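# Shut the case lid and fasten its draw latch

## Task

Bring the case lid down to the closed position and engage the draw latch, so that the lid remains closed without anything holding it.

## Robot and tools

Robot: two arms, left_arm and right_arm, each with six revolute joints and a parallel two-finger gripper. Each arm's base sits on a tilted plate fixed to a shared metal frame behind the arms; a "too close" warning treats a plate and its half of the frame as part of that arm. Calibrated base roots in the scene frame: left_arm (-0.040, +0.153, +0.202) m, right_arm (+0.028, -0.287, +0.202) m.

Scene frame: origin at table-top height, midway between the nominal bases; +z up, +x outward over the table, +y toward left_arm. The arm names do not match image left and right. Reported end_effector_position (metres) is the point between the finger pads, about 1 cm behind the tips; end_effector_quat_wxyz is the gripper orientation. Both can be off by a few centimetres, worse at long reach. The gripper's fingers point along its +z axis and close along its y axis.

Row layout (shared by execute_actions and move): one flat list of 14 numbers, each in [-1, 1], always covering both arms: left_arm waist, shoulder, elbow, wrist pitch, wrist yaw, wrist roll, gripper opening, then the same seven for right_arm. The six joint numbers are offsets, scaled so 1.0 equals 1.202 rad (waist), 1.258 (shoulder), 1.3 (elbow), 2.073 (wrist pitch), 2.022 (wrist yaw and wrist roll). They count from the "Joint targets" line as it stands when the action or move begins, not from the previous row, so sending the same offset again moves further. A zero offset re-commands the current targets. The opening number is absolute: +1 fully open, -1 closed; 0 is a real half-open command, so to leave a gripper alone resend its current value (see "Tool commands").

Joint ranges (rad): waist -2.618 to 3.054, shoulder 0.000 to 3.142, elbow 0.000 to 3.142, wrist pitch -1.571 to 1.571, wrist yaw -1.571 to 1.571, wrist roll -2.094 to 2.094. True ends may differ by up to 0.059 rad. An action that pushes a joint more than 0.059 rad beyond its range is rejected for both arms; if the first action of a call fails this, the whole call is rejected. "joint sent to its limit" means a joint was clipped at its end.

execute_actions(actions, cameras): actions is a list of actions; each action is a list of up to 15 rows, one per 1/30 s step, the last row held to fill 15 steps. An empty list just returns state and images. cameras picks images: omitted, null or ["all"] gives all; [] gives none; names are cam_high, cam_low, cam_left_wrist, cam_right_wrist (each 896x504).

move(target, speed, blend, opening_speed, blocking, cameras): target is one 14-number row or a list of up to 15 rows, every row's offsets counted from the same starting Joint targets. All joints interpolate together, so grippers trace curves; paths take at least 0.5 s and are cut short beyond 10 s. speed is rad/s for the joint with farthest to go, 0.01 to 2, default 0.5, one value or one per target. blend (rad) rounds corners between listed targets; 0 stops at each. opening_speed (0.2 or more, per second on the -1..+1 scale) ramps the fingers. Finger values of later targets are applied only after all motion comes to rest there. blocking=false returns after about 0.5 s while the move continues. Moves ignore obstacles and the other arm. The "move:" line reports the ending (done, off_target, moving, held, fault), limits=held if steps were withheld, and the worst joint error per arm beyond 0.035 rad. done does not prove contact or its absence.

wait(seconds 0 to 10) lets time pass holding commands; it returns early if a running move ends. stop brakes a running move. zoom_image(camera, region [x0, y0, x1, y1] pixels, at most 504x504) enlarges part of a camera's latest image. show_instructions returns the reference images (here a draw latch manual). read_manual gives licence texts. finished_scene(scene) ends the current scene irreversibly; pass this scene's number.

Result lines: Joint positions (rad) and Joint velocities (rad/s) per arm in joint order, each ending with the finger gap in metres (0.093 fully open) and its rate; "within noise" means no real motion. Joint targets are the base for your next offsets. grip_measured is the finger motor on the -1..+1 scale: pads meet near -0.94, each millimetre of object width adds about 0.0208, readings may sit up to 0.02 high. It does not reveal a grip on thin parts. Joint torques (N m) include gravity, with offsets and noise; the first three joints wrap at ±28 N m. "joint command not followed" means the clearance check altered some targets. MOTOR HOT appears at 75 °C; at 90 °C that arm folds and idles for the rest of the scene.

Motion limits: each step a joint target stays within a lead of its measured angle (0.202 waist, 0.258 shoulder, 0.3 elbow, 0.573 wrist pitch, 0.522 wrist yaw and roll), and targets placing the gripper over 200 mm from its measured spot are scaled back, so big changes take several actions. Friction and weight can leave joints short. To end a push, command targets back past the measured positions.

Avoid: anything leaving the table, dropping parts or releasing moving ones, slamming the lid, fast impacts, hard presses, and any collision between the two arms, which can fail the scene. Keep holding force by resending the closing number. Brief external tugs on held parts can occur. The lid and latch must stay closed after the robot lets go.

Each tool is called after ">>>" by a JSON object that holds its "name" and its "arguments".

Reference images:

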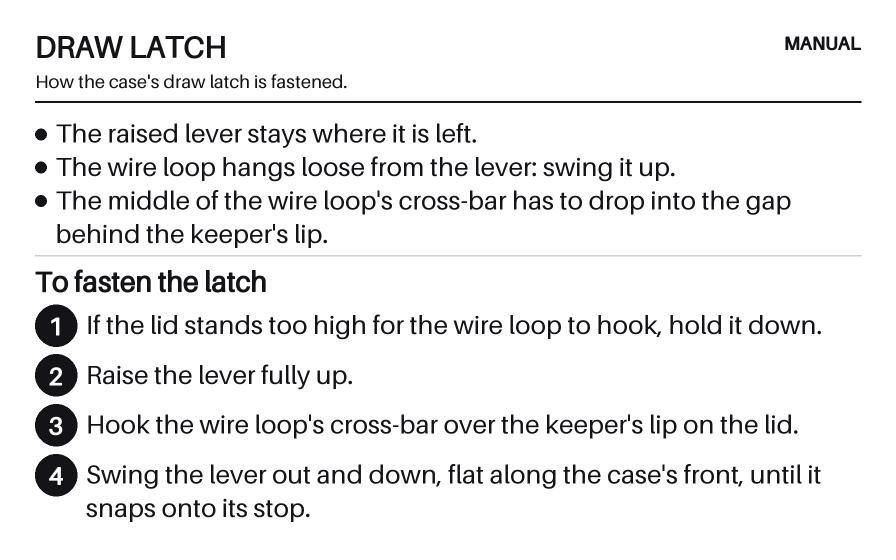

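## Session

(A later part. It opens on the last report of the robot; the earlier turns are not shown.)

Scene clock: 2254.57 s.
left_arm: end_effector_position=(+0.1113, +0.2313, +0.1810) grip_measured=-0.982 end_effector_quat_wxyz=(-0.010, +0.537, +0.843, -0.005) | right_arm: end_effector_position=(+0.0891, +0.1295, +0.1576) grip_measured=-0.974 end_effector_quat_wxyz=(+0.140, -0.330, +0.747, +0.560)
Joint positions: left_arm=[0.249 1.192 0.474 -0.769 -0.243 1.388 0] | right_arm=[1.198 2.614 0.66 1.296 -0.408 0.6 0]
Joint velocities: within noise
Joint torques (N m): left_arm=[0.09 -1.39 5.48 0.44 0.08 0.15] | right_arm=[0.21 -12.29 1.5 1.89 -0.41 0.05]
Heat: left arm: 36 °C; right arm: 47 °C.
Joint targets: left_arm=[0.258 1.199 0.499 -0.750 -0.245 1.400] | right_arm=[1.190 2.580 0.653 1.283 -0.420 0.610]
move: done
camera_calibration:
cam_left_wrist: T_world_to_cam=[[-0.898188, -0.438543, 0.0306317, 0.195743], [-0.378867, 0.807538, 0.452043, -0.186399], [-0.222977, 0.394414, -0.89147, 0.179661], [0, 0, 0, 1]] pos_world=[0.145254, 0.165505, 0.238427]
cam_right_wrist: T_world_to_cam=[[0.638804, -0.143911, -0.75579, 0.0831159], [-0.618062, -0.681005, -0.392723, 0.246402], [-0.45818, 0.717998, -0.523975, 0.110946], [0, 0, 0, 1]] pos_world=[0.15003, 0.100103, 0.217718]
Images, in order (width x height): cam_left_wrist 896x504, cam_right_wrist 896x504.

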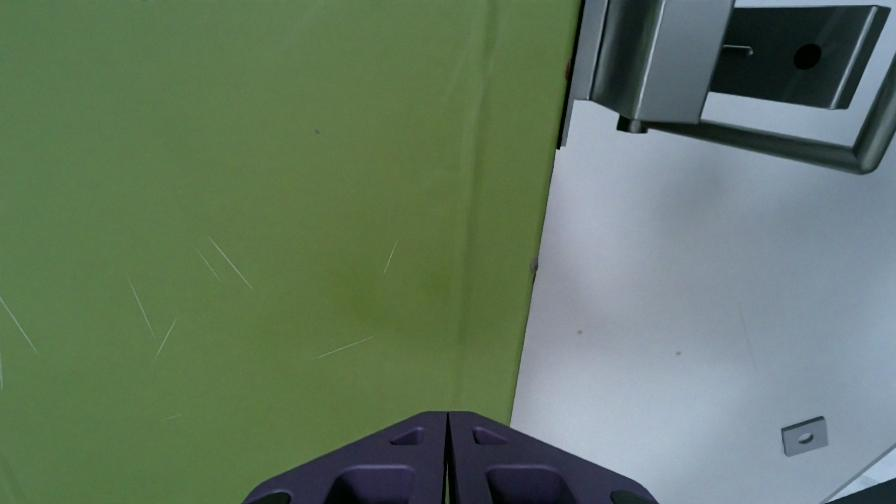

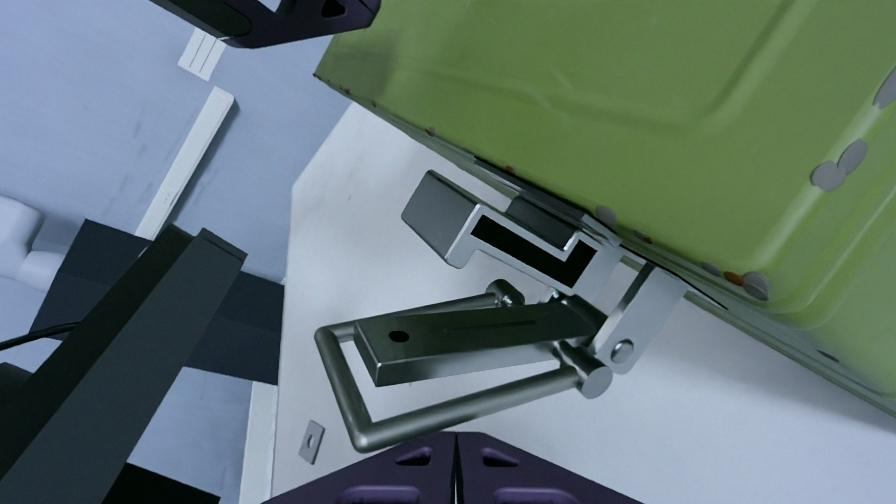

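>>> {"name": "move", "arguments": {"target": [0,0,0,0,0,0,-1,-0.025,-0.0453,0.0323,-0.0425,-0.0114,0.2572,-1], "speed": 0.35, "cameras": ["cam_right_wrist","cam_left_wrist"]}}

Scene clock: 2263.63 s.
left_arm: end_effector_position=(+0.1113, +0.2313, +0.1810) grip_measured=-0.982 end_effector_quat_wxyz=(-0.010, +0.537, +0.843, -0.005) | right_arm: end_effector_position=(+0.1014, +0.1345, +0.1688) grip_measured=-0.974 end_effector_quat_wxyz=(-0.014, -0.118, +0.808, +0.577)
Joint positions: left_arm=[0.249 1.192 0.474 -0.769 -0.243 1.388 0] | right_arm=[1.168 2.557 0.681 1.209 -0.43 1.12 0]
Joint velocities: within noise
Joint torques (N m): left_arm=[0.09 -1.39 5.49 0.44 0.08 0.14] | right_arm=[0.58 -12.36 3.73 1.83 -0.4 0.05]
Heat: left arm: 36 °C; right arm: 48 °C.
Joint targets: left_arm=[0.258 1.199 0.499 -0.750 -0.245 1.400] | right_arm=[1.160 2.522 0.695 1.195 -0.443 1.130]
move: done
camera_calibration:
cam_left_wrist: T_world_to_cam=[[-0.898188, -0.438543, 0.0306317, 0.195743], [-0.378867, 0.807538, 0.452043, -0.186399], [-0.222977, 0.394414, -0.89147, 0.179661], [0, 0, 0, 1]] pos_world=[0.145254, 0.165505, 0.238427]
cam_right_wrist: T_world_to_cam=[[0.161958, -0.293213, -0.942229, 0.184399], [-0.825624, -0.563234, 0.0333581, 0.195152], [-0.540476, 0.772524, -0.333305, 0.0876786], [0, 0, 0, 1]] pos_world=[0.178645, 0.0962503, 0.19646]
Images, in order (width x height): cam_left_wrist 896x504, cam_right_wrist 896x504.

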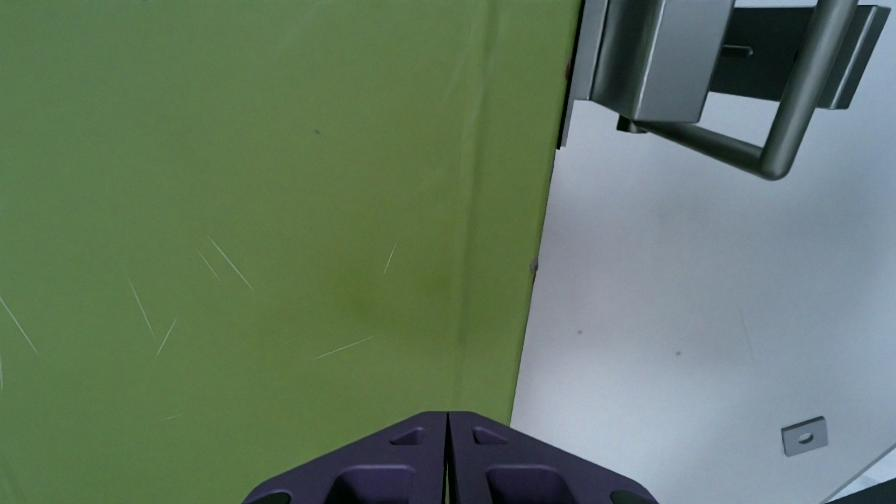

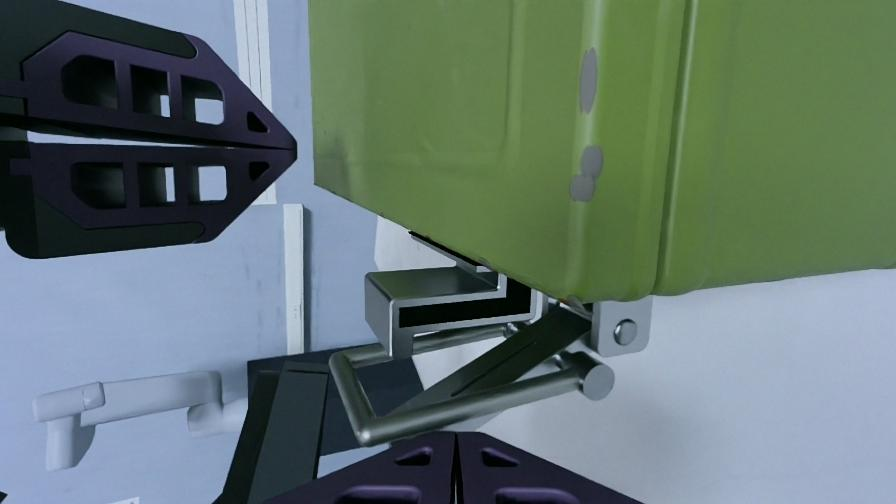

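>>> {"name": "move", "arguments": {"target": [0,0,0,0,0,0,-1,-0.0225,-0.0119,0.0215,-0.0275,-0.010,0.1731,-1], "speed": 0.3, "cameras": ["cam_right_wrist","cam_left_wrist"]}}

Scene clock: 2274.83 s.
left_arm: end_effector_position=(+0.1113, +0.2313, +0.1810) grip_measured=-0.982 end_effector_quat_wxyz=(-0.010, +0.537, +0.843, -0.005) | right_arm: end_effector_position=(+0.1114, +0.1378, +0.1699) grip_measured=-0.974 end_effector_quat_wxyz=(-0.120, +0.033, +0.818, +0.562)
Joint positions: left_arm=[0.249 1.192 0.474 -0.769 -0.243 1.388 0] | right_arm=[1.141 2.543 0.708 1.153 -0.45 1.47 0]
Joint velocities: within noise
Joint torques (N m): left_arm=[0.08 -1.37 5.5 0.44 0.07 0.14] | right_arm=[0.51 -12.41 4.14 1.84 -0.38 0]
Heat: left arm: 36 °C; right arm: 48 °C.
Joint targets: left_arm=[0.258 1.199 0.499 -0.750 -0.245 1.400] | right_arm=[1.133 2.508 0.723 1.138 -0.464 1.480]
move: off_target (right_arm); right_arm: the shoulder is farthest, 0.036 rad from its target
camera_calibration:
cam_left_wrist: T_world_to_cam=[[-0.898188, -0.438543, 0.0306317, 0.195743], [-0.378867, 0.807538, 0.452043, -0.186399], [-0.222977, 0.394414, -0.89147, 0.179661], [0, 0, 0, 1]] pos_world=[0.145254, 0.165505, 0.238427]
cam_right_wrist: T_world_to_cam=[[-0.202117, -0.352893, -0.913573, 0.228661], [-0.821493, -0.446771, 0.354323, 0.134156], [-0.533196, 0.822109, -0.199599, 0.06054], [0, 0, 0, 1]] pos_world=[0.188704, 0.090859, 0.173448]
Images, in order (width x height): cam_left_wrist 896x504, cam_right_wrist 896x504.

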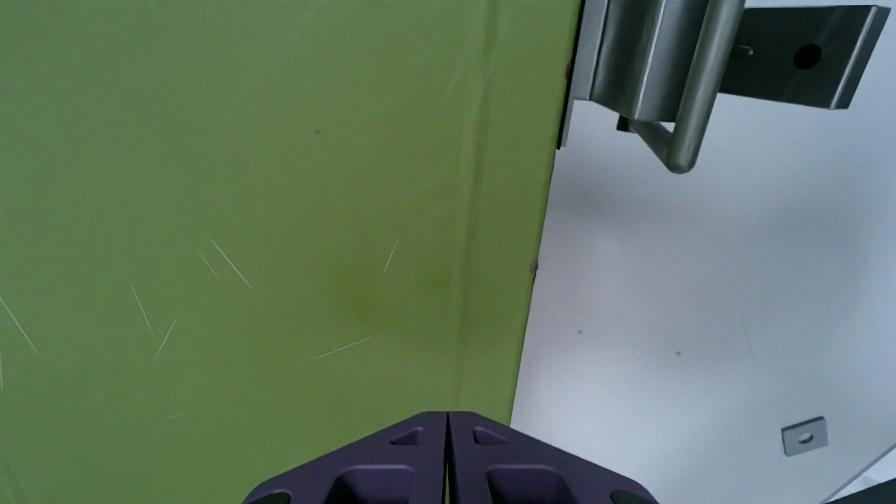

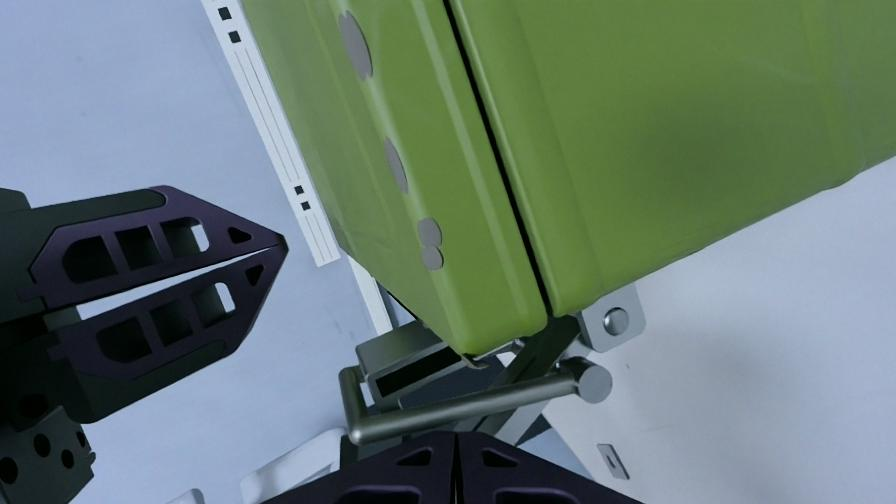

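>>> {"name": "zoom_image", "arguments": {"camera": "cam_right_wrist", "region": [300, 280, 640, 470]}}

>>> {"name": "zoom_image", "arguments": {"camera": "cam_left_wrist", "region": [520, 0, 896, 200]}}

Scaled by 1.482 from the camera's 896x504 image, which has a finer 1280x720 frame.

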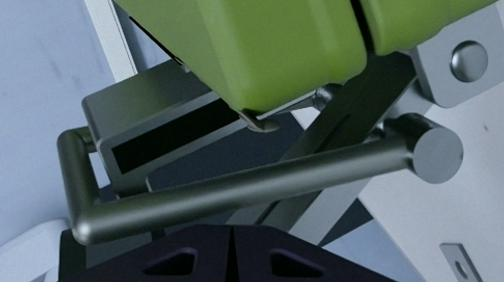

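Scaled by 1.340 from the camera's 896x504 image, which has a finer 1280x720 frame.

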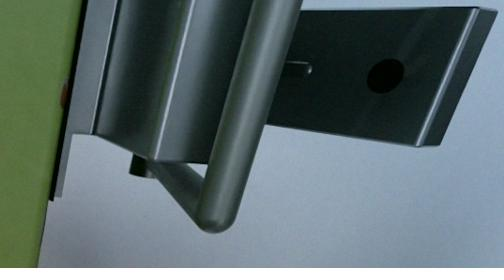

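>>> {"name": "move", "arguments": {"target": [0,0,0,0,0,0,-1,-0.0145,0.0,0.0185,-0.0119,0,0,-1], "speed": 0.15, "cameras": ["cam_right_wrist","cam_left_wrist"]}}

Scene clock: 2291.23 s.
left_arm: end_effector_position=(+0.1113, +0.2313, +0.1810) grip_measured=-0.982 end_effector_quat_wxyz=(-0.010, +0.537, +0.843, -0.005) | right_arm: end_effector_position=(+0.1162, +0.1400, +0.1702) grip_measured=-0.974 end_effector_quat_wxyz=(-0.126, +0.036, +0.817, +0.562)
Joint positions: left_arm=[0.249 1.192 0.474 -0.769 -0.243 1.388 0] | right_arm=[1.126 2.543 0.725 1.13 -0.468 1.471 0]
Joint velocities: within noise
Joint torques (N m): left_arm=[0.12 -1.37 5.53 0.44 0.07 0.14] | right_arm=[0.42 -12.36 4.56 1.8 -0.22 0.05]
Heat: left arm: 36 °C; right arm: 51 °C.
Joint targets: left_arm=[0.258 1.199 0.499 -0.750 -0.245 1.400] | right_arm=[1.116 2.508 0.747 1.114 -0.464 1.480]
move: done
camera_calibration:
cam_left_wrist: T_world_to_cam=[[-0.898188, -0.438543, 0.0306317, 0.195743], [-0.378867, 0.807538, 0.452043, -0.186399], [-0.222977, 0.394414, -0.89147, 0.179661], [0, 0, 0, 1]] pos_world=[0.145254, 0.165505, 0.238427]
cam_right_wrist: T_world_to_cam=[[-0.213364, -0.353126, -0.910921, 0.231529], [-0.816208, -0.447987, 0.364845, 0.136705], [-0.536917, 0.821346, -0.19264, 0.0607063], [0, 0, 0, 1]] pos_world=[0.193573, 0.0931397, 0.172723]
Images, in order (width x height): cam_left_wrist 896x504, cam_right_wrist 896x504.

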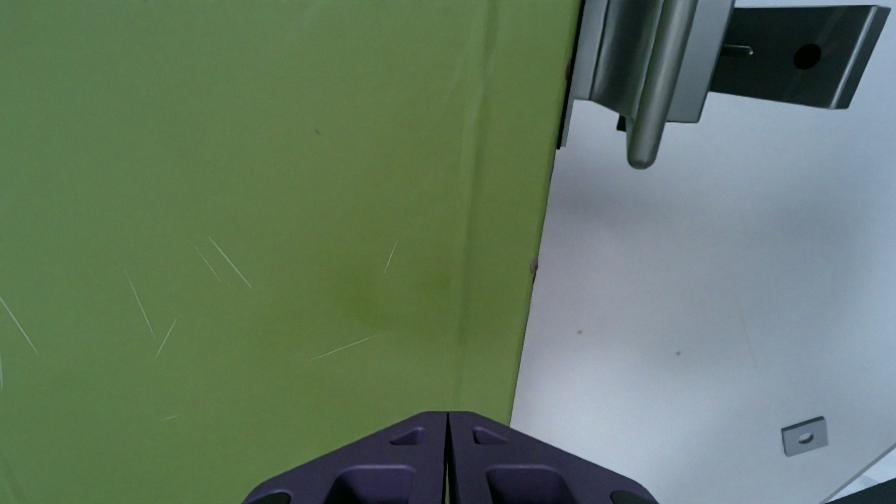

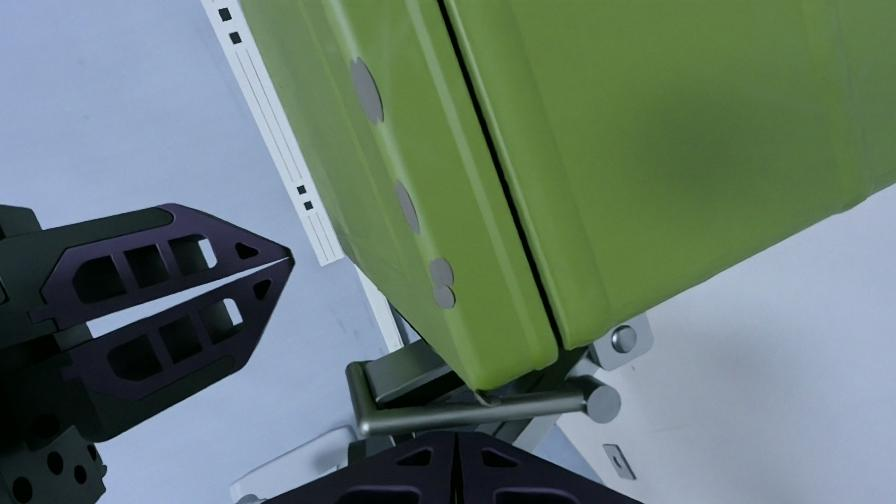

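>>> {"name": "zoom_image", "arguments": {"camera": "cam_right_wrist", "region": [320, 310, 640, 450]}}

>>> {"name": "zoom_image", "arguments": {"camera": "cam_left_wrist", "region": [520, 0, 896, 200]}}

Scaled by 1.575 from the camera's 896x504 image, which has a finer 1280x720 frame.

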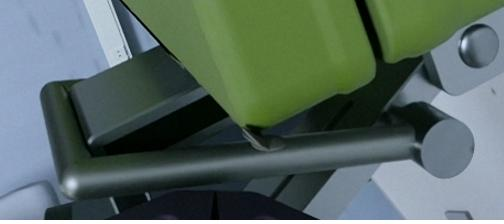

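Scaled by 1.340 from the camera's 896x504 image, which has a finer 1280x720 frame.

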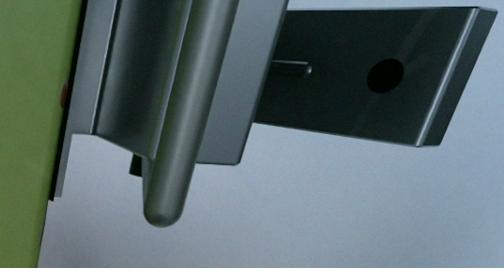

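>>> {"name": "move", "arguments": {"target": [0,0,0,0,0,0,-1,-0.011,0.0,0.0145,-0.009,0.003,0,-1], "speed": 0.15, "cameras": ["cam_right_wrist","cam_left_wrist"]}}

>>> {"name": "zoom_image", "arguments": {"camera": "cam_left_wrist", "region": [520, 0, 896, 200]}}

>>> {"name": "zoom_image", "arguments": {"camera": "cam_right_wrist", "region": [320, 310, 640, 450]}}

Scene clock: 2308.23 s.
left_arm: end_effector_position=(+0.1113, +0.2313, +0.1810) grip_measured=-0.982 end_effector_quat_wxyz=(-0.010, +0.537, +0.843, -0.005) | right_arm: end_effector_position=(+0.1252, +0.1449, +0.1721) grip_measured=-0.974 end_effector_quat_wxyz=(-0.124, +0.042, +0.815, +0.564)
Joint positions: left_arm=[0.249 1.192 0.474 -0.769 -0.243 1.388 0] | right_arm=[1.11 2.543 0.752 1.109 -0.47 1.471 0]
Joint velocities: within noise
Joint torques (N m): left_arm=[0.1 -1.39 5.5 0.45 0.07 0.14] | right_arm=[0.58 -12.6 4.01 1.87 -0.13 0.01]
Heat: left arm: 36 °C; right arm: 54 °C.
Joint targets: left_arm=[0.258 1.199 0.499 -0.750 -0.245 1.400] | right_arm=[1.103 2.508 0.766 1.095 -0.457 1.480]
move: done
camera_calibration:
cam_left_wrist: T_world_to_cam=[[-0.898188, -0.438543, 0.0306317, 0.195743], [-0.378867, 0.807538, 0.452043, -0.186399], [-0.222977, 0.394414, -0.89147, 0.179661], [0, 0, 0, 1]] pos_world=[0.145254, 0.165505, 0.238427]
cam_right_wrist: T_world_to_cam=[[-0.221044, -0.345833, -0.911888, 0.236979], [-0.821316, -0.438195, 0.365275, 0.144778], [-0.525909, 0.829689, -0.187178, 0.0584023], [0, 0, 0, 1]] pos_world=[0.202005, 0.0969402, 0.174146]
Images, in order (width x height): cam_left_wrist 896x504, cam_right_wrist 896x504.

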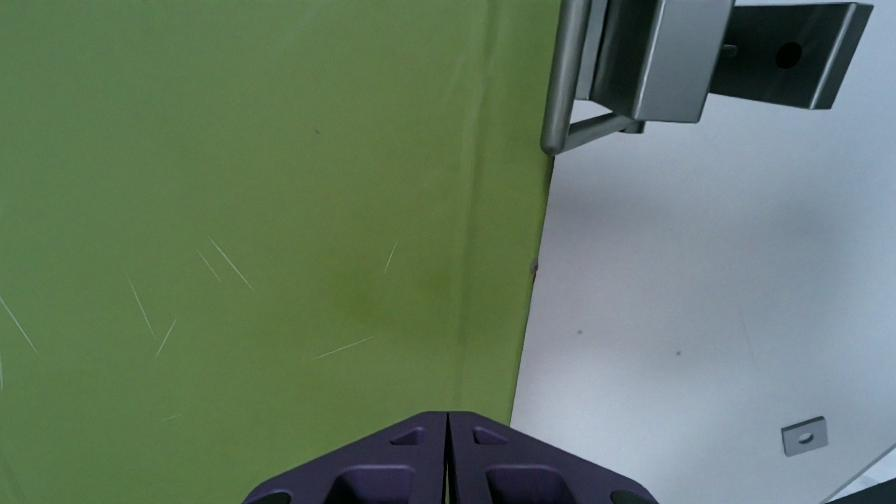

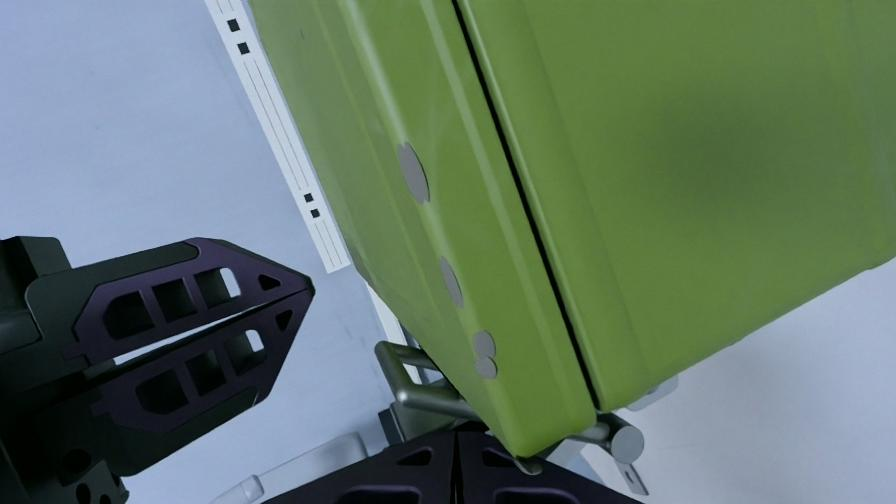

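Scaled by 1.340 from the camera's 896x504 image, which has a finer 1280x720 frame.

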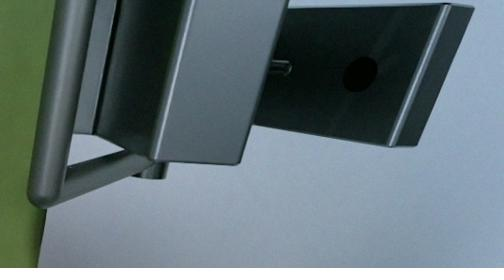

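Scaled by 1.575 from the camera's 896x504 image, which has a finer 1280x720 frame.

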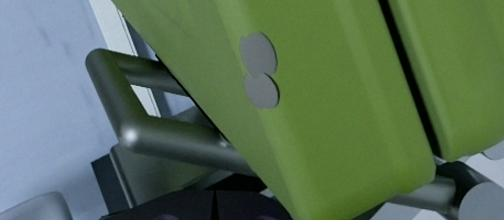

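>>> {"name": "move", "arguments": {"target": [[0,0,0,0,0,0,-1,-0.0599,-0.0978,-0.1192,-0.0082,-0.0435,0,-1],[0,0,0,0,0,0,-1,-0.3835,0.0485,-0.0192,-0.1346,-0.272,-1.0,-1]], "speed": [0.3,1.0], "blend": 0.02, "cameras": ["cam_right_wrist","cam_left_wrist"]}}

Scene clock: 2343.43 s.
left_arm: end_effector_position=(+0.1113, +0.2313, +0.1810) grip_measured=-0.982 end_effector_quat_wxyz=(-0.010, +0.537, +0.843, -0.005) | right_arm: end_effector_position=(+0.1858, +0.0529, +0.1442) grip_measured=-0.974 end_effector_quat_wxyz=(-0.270, +0.549, -0.554, -0.564)
Joint positions: left_arm=[0.249 1.192 0.474 -0.769 -0.243 1.388 0] | right_arm=[0.649 2.556 0.729 0.831 -0.994 -0.533 0]
Joint velocities: within noise
Joint torques (N m): left_arm=[0.1 -1.37 5.52 0.44 0.08 0.15] | right_arm=[1.2 -7.5 2.73 1.21 -0.73 -0.12]
Heat: left arm: 36 °C; right arm: 55 °C.
Joint targets: left_arm=[0.258 1.199 0.499 -0.750 -0.245 1.400] | right_arm=[0.641 2.569 0.741 0.816 -1.007 -0.542]
move: done
camera_calibration:
cam_left_wrist: T_world_to_cam=[[-0.898188, -0.438543, 0.0306317, 0.195743], [-0.378867, 0.807538, 0.452043, -0.186399], [-0.222977, 0.394414, -0.89147, 0.179661], [0, 0, 0, 1]] pos_world=[0.145254, 0.165505, 0.238427]
cam_right_wrist: T_world_to_cam=[[0.905469, 0.250836, -0.342356, -0.129823], [-0.103817, -0.651248, -0.75173, 0.203428], [-0.41152, 0.71621, -0.563644, 0.200363], [0, 0, 0, 1]] pos_world=[0.221123, 0.021545, 0.221411]
Images, in order (width x height): cam_left_wrist 896x504, cam_right_wrist 896x504.

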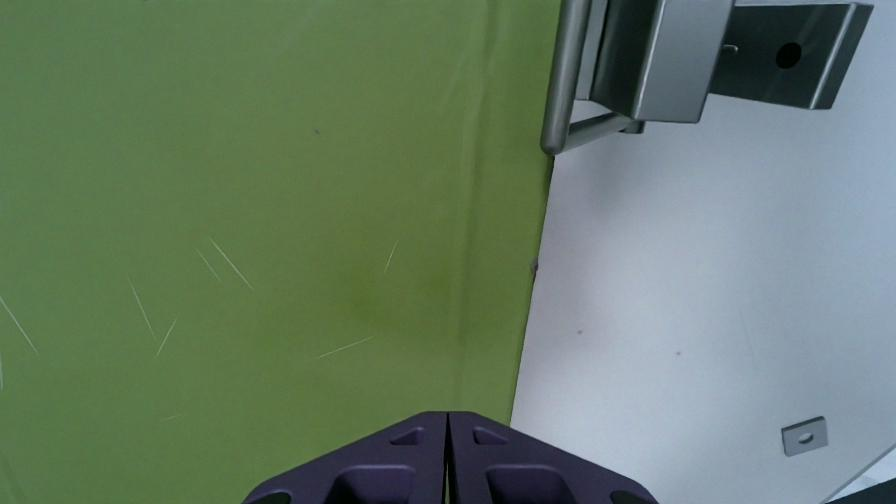

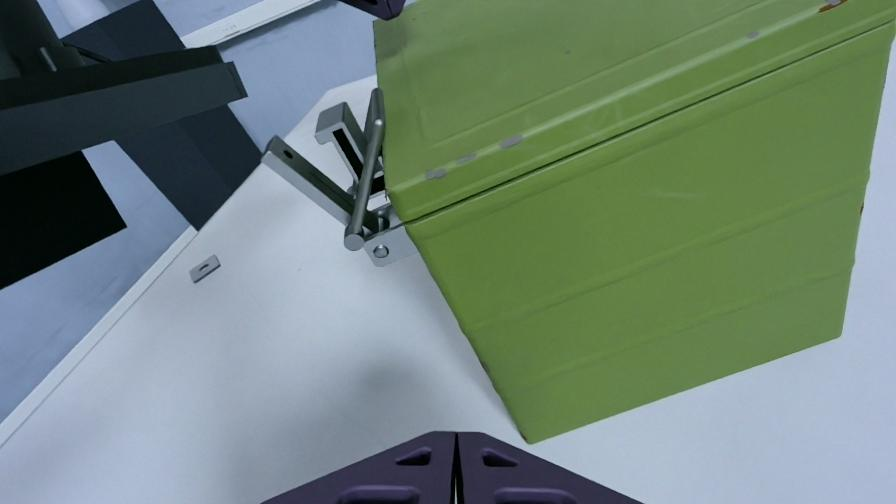

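>>> {"name": "zoom_image", "arguments": {"camera": "cam_right_wrist", "region": [240, 60, 480, 290]}}

Scaled by 2.100 from the camera's 896x504 image, which has a finer 1280x720 frame.

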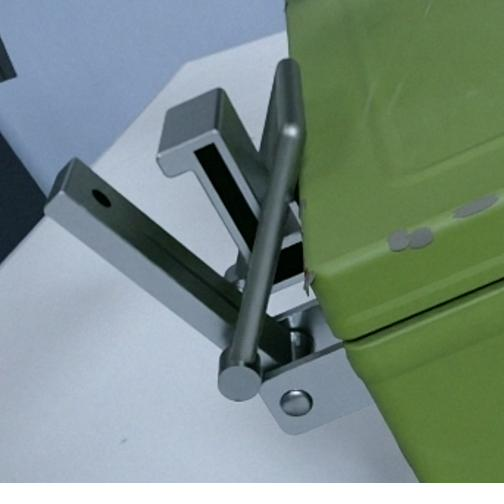

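>>> {"name": "move", "arguments": {"target": [[0,-0.075,0.0162,-0.0579,0,-0.4,-0.3,0,0,0,0,0,-0.2265,-1],[-0.5774,-0.0548,-0.0877,-0.0724,-0.002,-1.0,-0.3,0,0,0,0,0,-0.2265,-1]], "speed": 1.0, "blend": 0.05, "cameras": ["cam_right_wrist","cam_left_wrist"]}}

Scene clock: 2370.30 s.
left_arm: end_effector_position=(+0.0827, +0.1401, +0.1945) grip_measured=-0.302 end_effector_quat_wxyz=(+0.007, -0.088, +0.996, -0.007) | right_arm: end_effector_position=(+0.1856, +0.0528, +0.1442) grip_measured=-0.974 end_effector_quat_wxyz=(-0.391, +0.661, -0.415, -0.488)
Joint positions: left_arm=[-0.427 1.122 0.39 -0.886 -0.244 -0.61 0.031] | right_arm=[0.649 2.556 0.729 0.83 -0.995 -0.992 0]
Joint velocities: within noise
Joint torques (N m): left_arm=[-1.65 0.13 3.43 0.25 -0.06 -0.1] | right_arm=[1.21 -7.49 2.66 1.16 -0.72 -0.09]
Heat: left arm: 36 °C; right arm: 48 °C.
Joint targets: left_arm=[-0.437 1.131 0.385 -0.900 -0.249 -0.622] | right_arm=[0.641 2.569 0.741 0.816 -1.008 -1.000]
move: done
camera_calibration:
cam_left_wrist: T_world_to_cam=[[0.193314, -0.98078, 0.0264672, 0.116169], [-0.887743, -0.163362, 0.430378, 0.0526943], [-0.417783, -0.106694, -0.902261, 0.309741], [0, 0, 0, 1]] pos_world=[0.153726, 0.155592, 0.253714]
cam_right_wrist: T_world_to_cam=[[0.926737, 0.362999, 0.0969045, -0.202875], [0.289482, -0.52547, -0.800051, 0.130711], [-0.239497, 0.769489, -0.592054, 0.169695], [0, 0, 0, 1]] pos_world=[0.190815, 0.0117496, 0.224704]
Images, in order (width x height): cam_left_wrist 896x504, cam_right_wrist 896x504.

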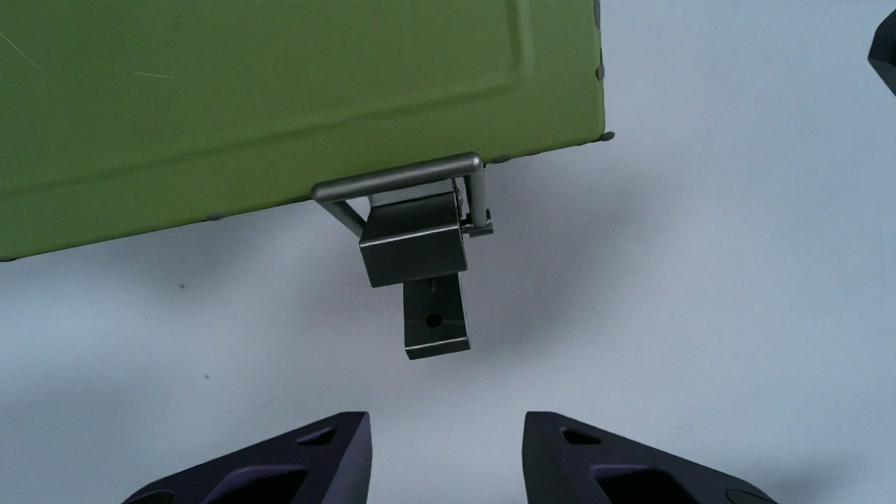

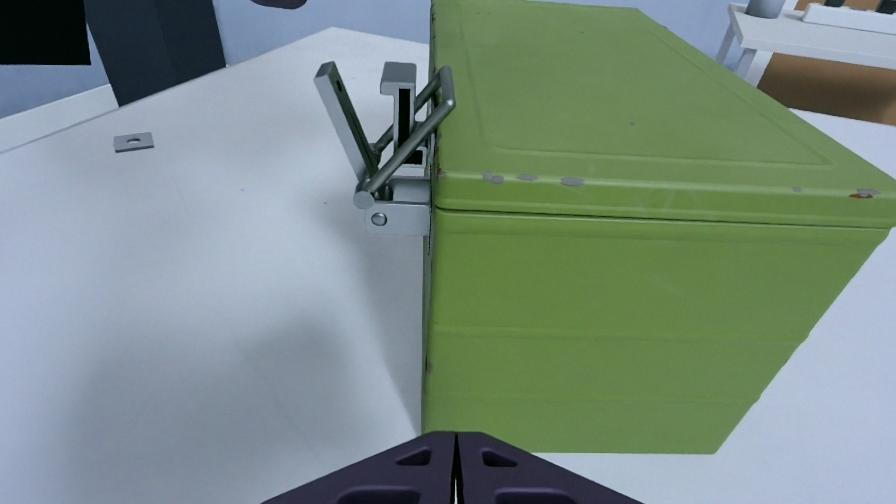

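>>> {"name": "move", "arguments": {"target": [0.0649,0.1073,-0.0608,0.1143,0,-0.0707,-0.3,0,0,0,0,0,0,-1], "speed": 0.2, "cameras": ["cam_right_wrist","cam_left_wrist"]}}

Scene clock: 2391.90 s.
left_arm: end_effector_position=(+0.0813, +0.1395, +0.1622) grip_measured=-0.302 end_effector_quat_wxyz=(-0.006, -0.186, +0.983, -0.001) | right_arm: end_effector_position=(+0.1856, +0.0528, +0.1442) grip_measured=-0.974 end_effector_quat_wxyz=(-0.391, +0.661, -0.415, -0.488)
Joint positions: left_arm=[-0.367 1.259 0.311 -0.684 -0.244 -0.753 0.031] | right_arm=[0.649 2.556 0.729 0.83 -0.995 -0.992 0]
Joint velocities: within noise
Joint torques (N m): left_arm=[0.1 -0.55 2.88 0.52 -0.06 -0.1] | right_arm=[1.33 -7.47 2.43 1.18 -0.72 -0.07]
Heat: left arm: 35 °C; right arm: 45 °C.
Joint targets: left_arm=[-0.359 1.266 0.306 -0.664 -0.249 -0.765] | right_arm=[0.641 2.569 0.741 0.816 -1.007 -1.000]
move: done
camera_calibration:
cam_left_wrist: T_world_to_cam=[[0.382536, -0.923879, 0.0106723, 0.0959297], [-0.825502, -0.336569, 0.453066, 0.0806513], [-0.414986, -0.182124, -0.891413, 0.288522], [0, 0, 0, 1]] pos_world=[0.149614, 0.168319, 0.219628]
cam_right_wrist: T_world_to_cam=[[0.926673, 0.363064, 0.0972748, -0.20292], [0.289807, -0.525348, -0.800013, 0.130639], [-0.239353, 0.769541, -0.592044, 0.169664], [0, 0, 0, 1]] pos_world=[0.19079, 0.0117402, 0.2247]
Images, in order (width x height): cam_left_wrist 896x504, cam_right_wrist 896x504.

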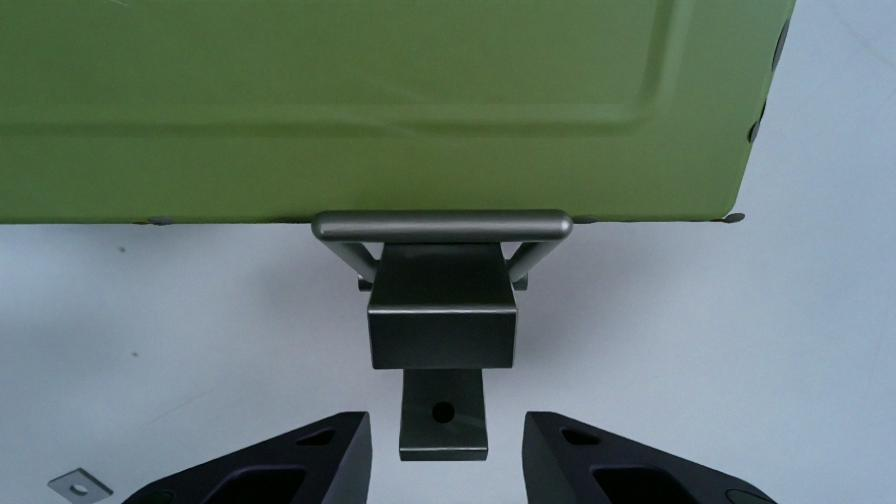

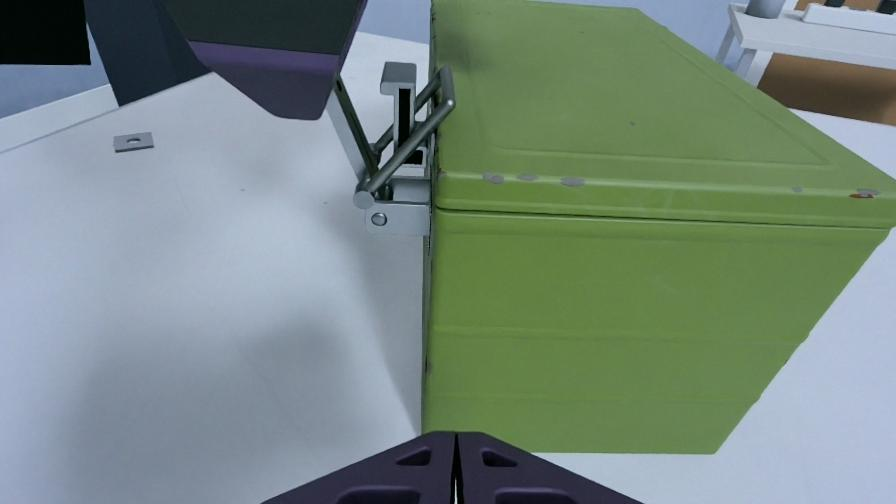

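>>> {"name": "move", "arguments": {"target": [0,0,0,0,0,0,-0.73,0,0,0,0,0,0,-1], "speed": 0.2, "opening_speed": 0.5, "cameras": ["cam_right_wrist","cam_left_wrist"]}}

Scene clock: 2400.50 s.
left_arm: end_effector_position=(+0.0815, +0.1400, +0.1622) grip_measured=-0.718 end_effector_quat_wxyz=(-0.006, -0.187, +0.982, +0.000) | right_arm: end_effector_position=(+0.1856, +0.0528, +0.1442) grip_measured=-0.974 end_effector_quat_wxyz=(-0.391, +0.661, -0.415, -0.488)
Joint positions: left_arm=[-0.367 1.259 0.311 -0.684 -0.247 -0.755 0.011] | right_arm=[0.649 2.556 0.729 0.83 -0.995 -0.992 0]
Joint velocities: within noise
Joint torques (N m): left_arm=[0.12 -0.54 2.86 0.52 -0.03 -0.09] | right_arm=[1.13 -7.73 2.55 1.2 -0.7 -0.1]
Heat: left arm: 35 °C; right arm: 44 °C.
Joint targets: left_arm=[-0.359 1.266 0.306 -0.664 -0.249 -0.765] | right_arm=[0.641 2.569 0.741 0.816 -1.007 -1.000]
move: done
camera_calibration:
cam_left_wrist: T_world_to_cam=[[0.38426, -0.923186, 0.00846355, 0.096419], [-0.825374, -0.339411, 0.451173, 0.0816652], [-0.413644, -0.180353, -0.892396, 0.288487], [0, 0, 0, 1]] pos_world=[0.149685, 0.16876, 0.219783]
cam_right_wrist: T_world_to_cam=[[0.926673, 0.363064, 0.0972748, -0.20292], [0.289807, -0.525348, -0.800013, 0.130639], [-0.239353, 0.769541, -0.592044, 0.169664], [0, 0, 0, 1]] pos_world=[0.19079, 0.0117402, 0.2247]
Images, in order (width x height): cam_left_wrist 896x504, cam_right_wrist 896x504.

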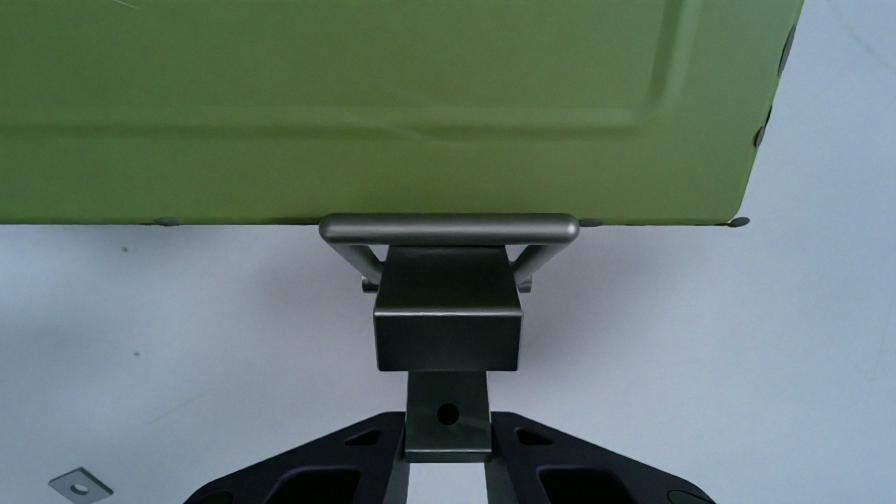

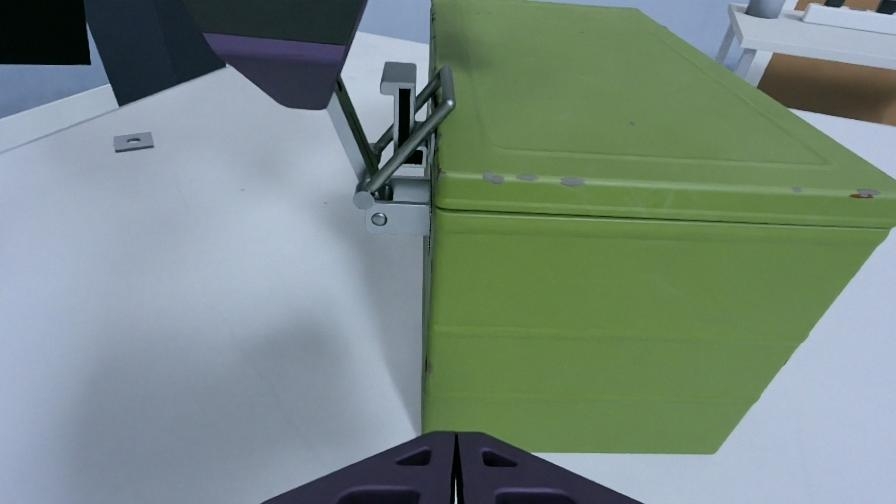

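>>> {"name": "move", "arguments": {"target": [[-0.0747,0.0086,-0.0538,0.0279,0.0029,-0.0475,-0.73,0,0,0,0,0,0,-1],[-0.1097,0.0778,-0.1072,0.0984,0.0045,-0.0682,-0.73,0,0,0,0,0,0,-1]], "speed": 0.15, "blend": 0.03, "cameras": ["cam_right_wrist","cam_left_wrist"]}}

Scene clock: 2445.87 s.
left_arm: end_effector_position=(+0.0527, +0.1282, +0.1321) grip_measured=-0.718 end_effector_quat_wxyz=(-0.013, -0.193, +0.981, +0.000) | right_arm: end_effector_position=(+0.1856, +0.0528, +0.1442) grip_measured=-0.974 end_effector_quat_wxyz=(-0.391, +0.661, -0.415, -0.488)
Joint positions: left_arm=[-0.482 1.355 0.173 -0.489 -0.228 -0.889 0.011] | right_arm=[0.649 2.556 0.729 0.83 -0.995 -0.992 0]
Joint velocities: within noise
Joint torques (N m): left_arm=[-1.57 -0.24 2.1 0.59 -0.13 -0.15] | right_arm=[0.98 -7.54 2.66 1.16 -0.69 -0.14]
Heat: left arm: 33 °C; right arm: 42 °C.
Joint targets: left_arm=[-0.491 1.363 0.167 -0.459 -0.240 -0.903] | right_arm=[0.641 2.569 0.741 0.816 -1.007 -1.000]
move: done
camera_calibration:
cam_left_wrist: T_world_to_cam=[[0.39645, -0.918035, 0.00620056, 0.0958448], [-0.814578, -0.348642, 0.463585, 0.0664342], [-0.423425, -0.188839, -0.886031, 0.248333], [0, 0, 0, 1]] pos_world=[0.121269, 0.158046, 0.188639]
cam_right_wrist: T_world_to_cam=[[0.926673, 0.363064, 0.0972748, -0.20292], [0.289807, -0.525348, -0.800013, 0.130639], [-0.239353, 0.769541, -0.592044, 0.169664], [0, 0, 0, 1]] pos_world=[0.19079, 0.0117402, 0.2247]
Images, in order (width x height): cam_left_wrist 896x504, cam_right_wrist 896x504.

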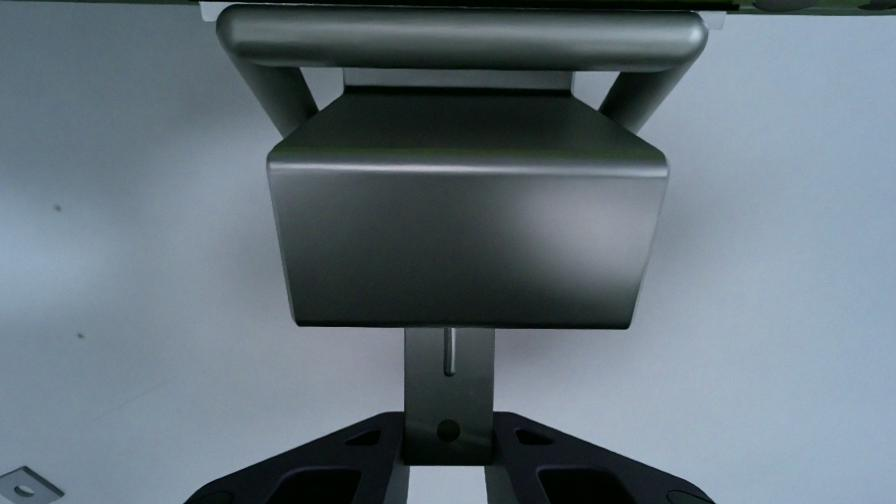

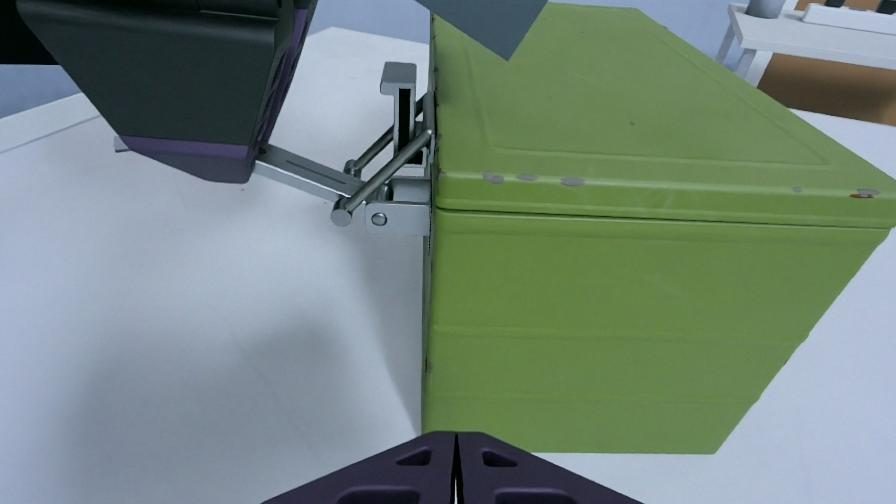

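>>> {"name": "move", "arguments": {"target": [[0,0,0,0,0,0,-0.35,0,0,0,0,0,0,-1],[-0.052,-0.094,0.068,-0.107,0,0,-0.35,0,0,0,0,0,0,-1]], "speed": 0.3, "cameras": ["cam_right_wrist","cam_left_wrist"]}}

Scene clock: 2462.20 s.
left_arm: end_effector_position=(+0.0539, +0.1270, +0.1528) grip_measured=-0.352 end_effector_quat_wxyz=(-0.012, -0.164, +0.986, +0.003) | right_arm: end_effector_position=(+0.1856, +0.0528, +0.1442) grip_measured=-0.974 end_effector_quat_wxyz=(-0.391, +0.661, -0.415, -0.488)
Joint positions: left_arm=[-0.543 1.255 0.233 -0.666 -0.228 -0.892 0.028] | right_arm=[0.649 2.556 0.729 0.83 -0.995 -0.992 0]
Joint velocities: within noise
Joint torques (N m): left_arm=[-1.65 -1.66 4.96 0.15 -0.14 -0.1] | right_arm=[1.09 -7.42 2.47 1.2 -0.69 -0.15]
Heat: left arm: 33 °C; right arm: 42 °C.
Joint targets: left_arm=[-0.553 1.245 0.255 -0.681 -0.240 -0.903] | right_arm=[0.641 2.569 0.741 0.816 -1.007 -1.000]
move: done
camera_calibration:
cam_left_wrist: T_world_to_cam=[[0.340596, -0.940209, 0.00120098, 0.10071], [-0.834538, -0.301727, 0.460985, 0.0529015], [-0.433059, -0.158012, -0.887407, 0.263743], [0, 0, 0, 1]] pos_world=[0.124063, 0.152325, 0.20954]
cam_right_wrist: T_world_to_cam=[[0.926673, 0.363064, 0.0972748, -0.20292], [0.289807, -0.525348, -0.800013, 0.130639], [-0.239353, 0.769541, -0.592044, 0.169664], [0, 0, 0, 1]] pos_world=[0.19079, 0.0117402, 0.2247]
Images, in order (width x height): cam_left_wrist 896x504, cam_right_wrist 896x504.

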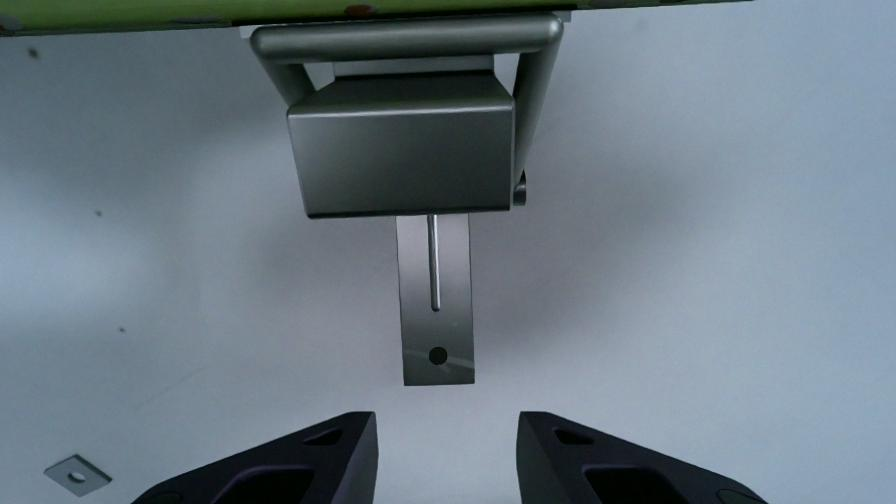

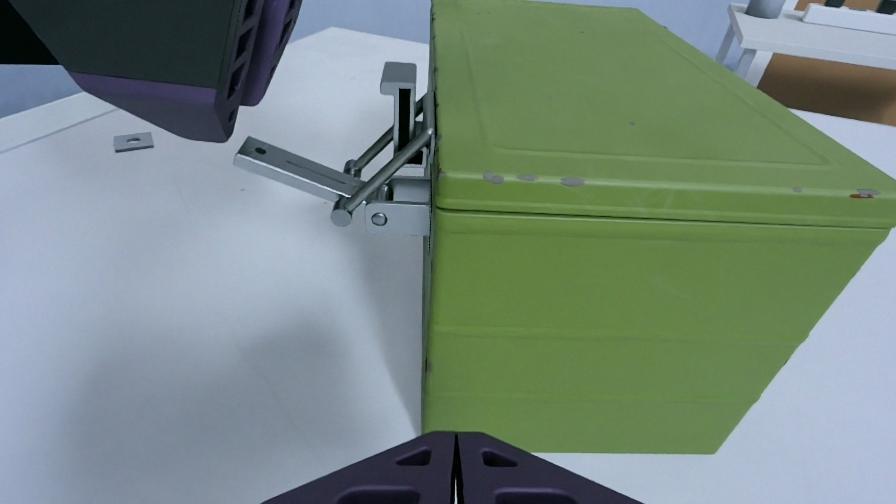

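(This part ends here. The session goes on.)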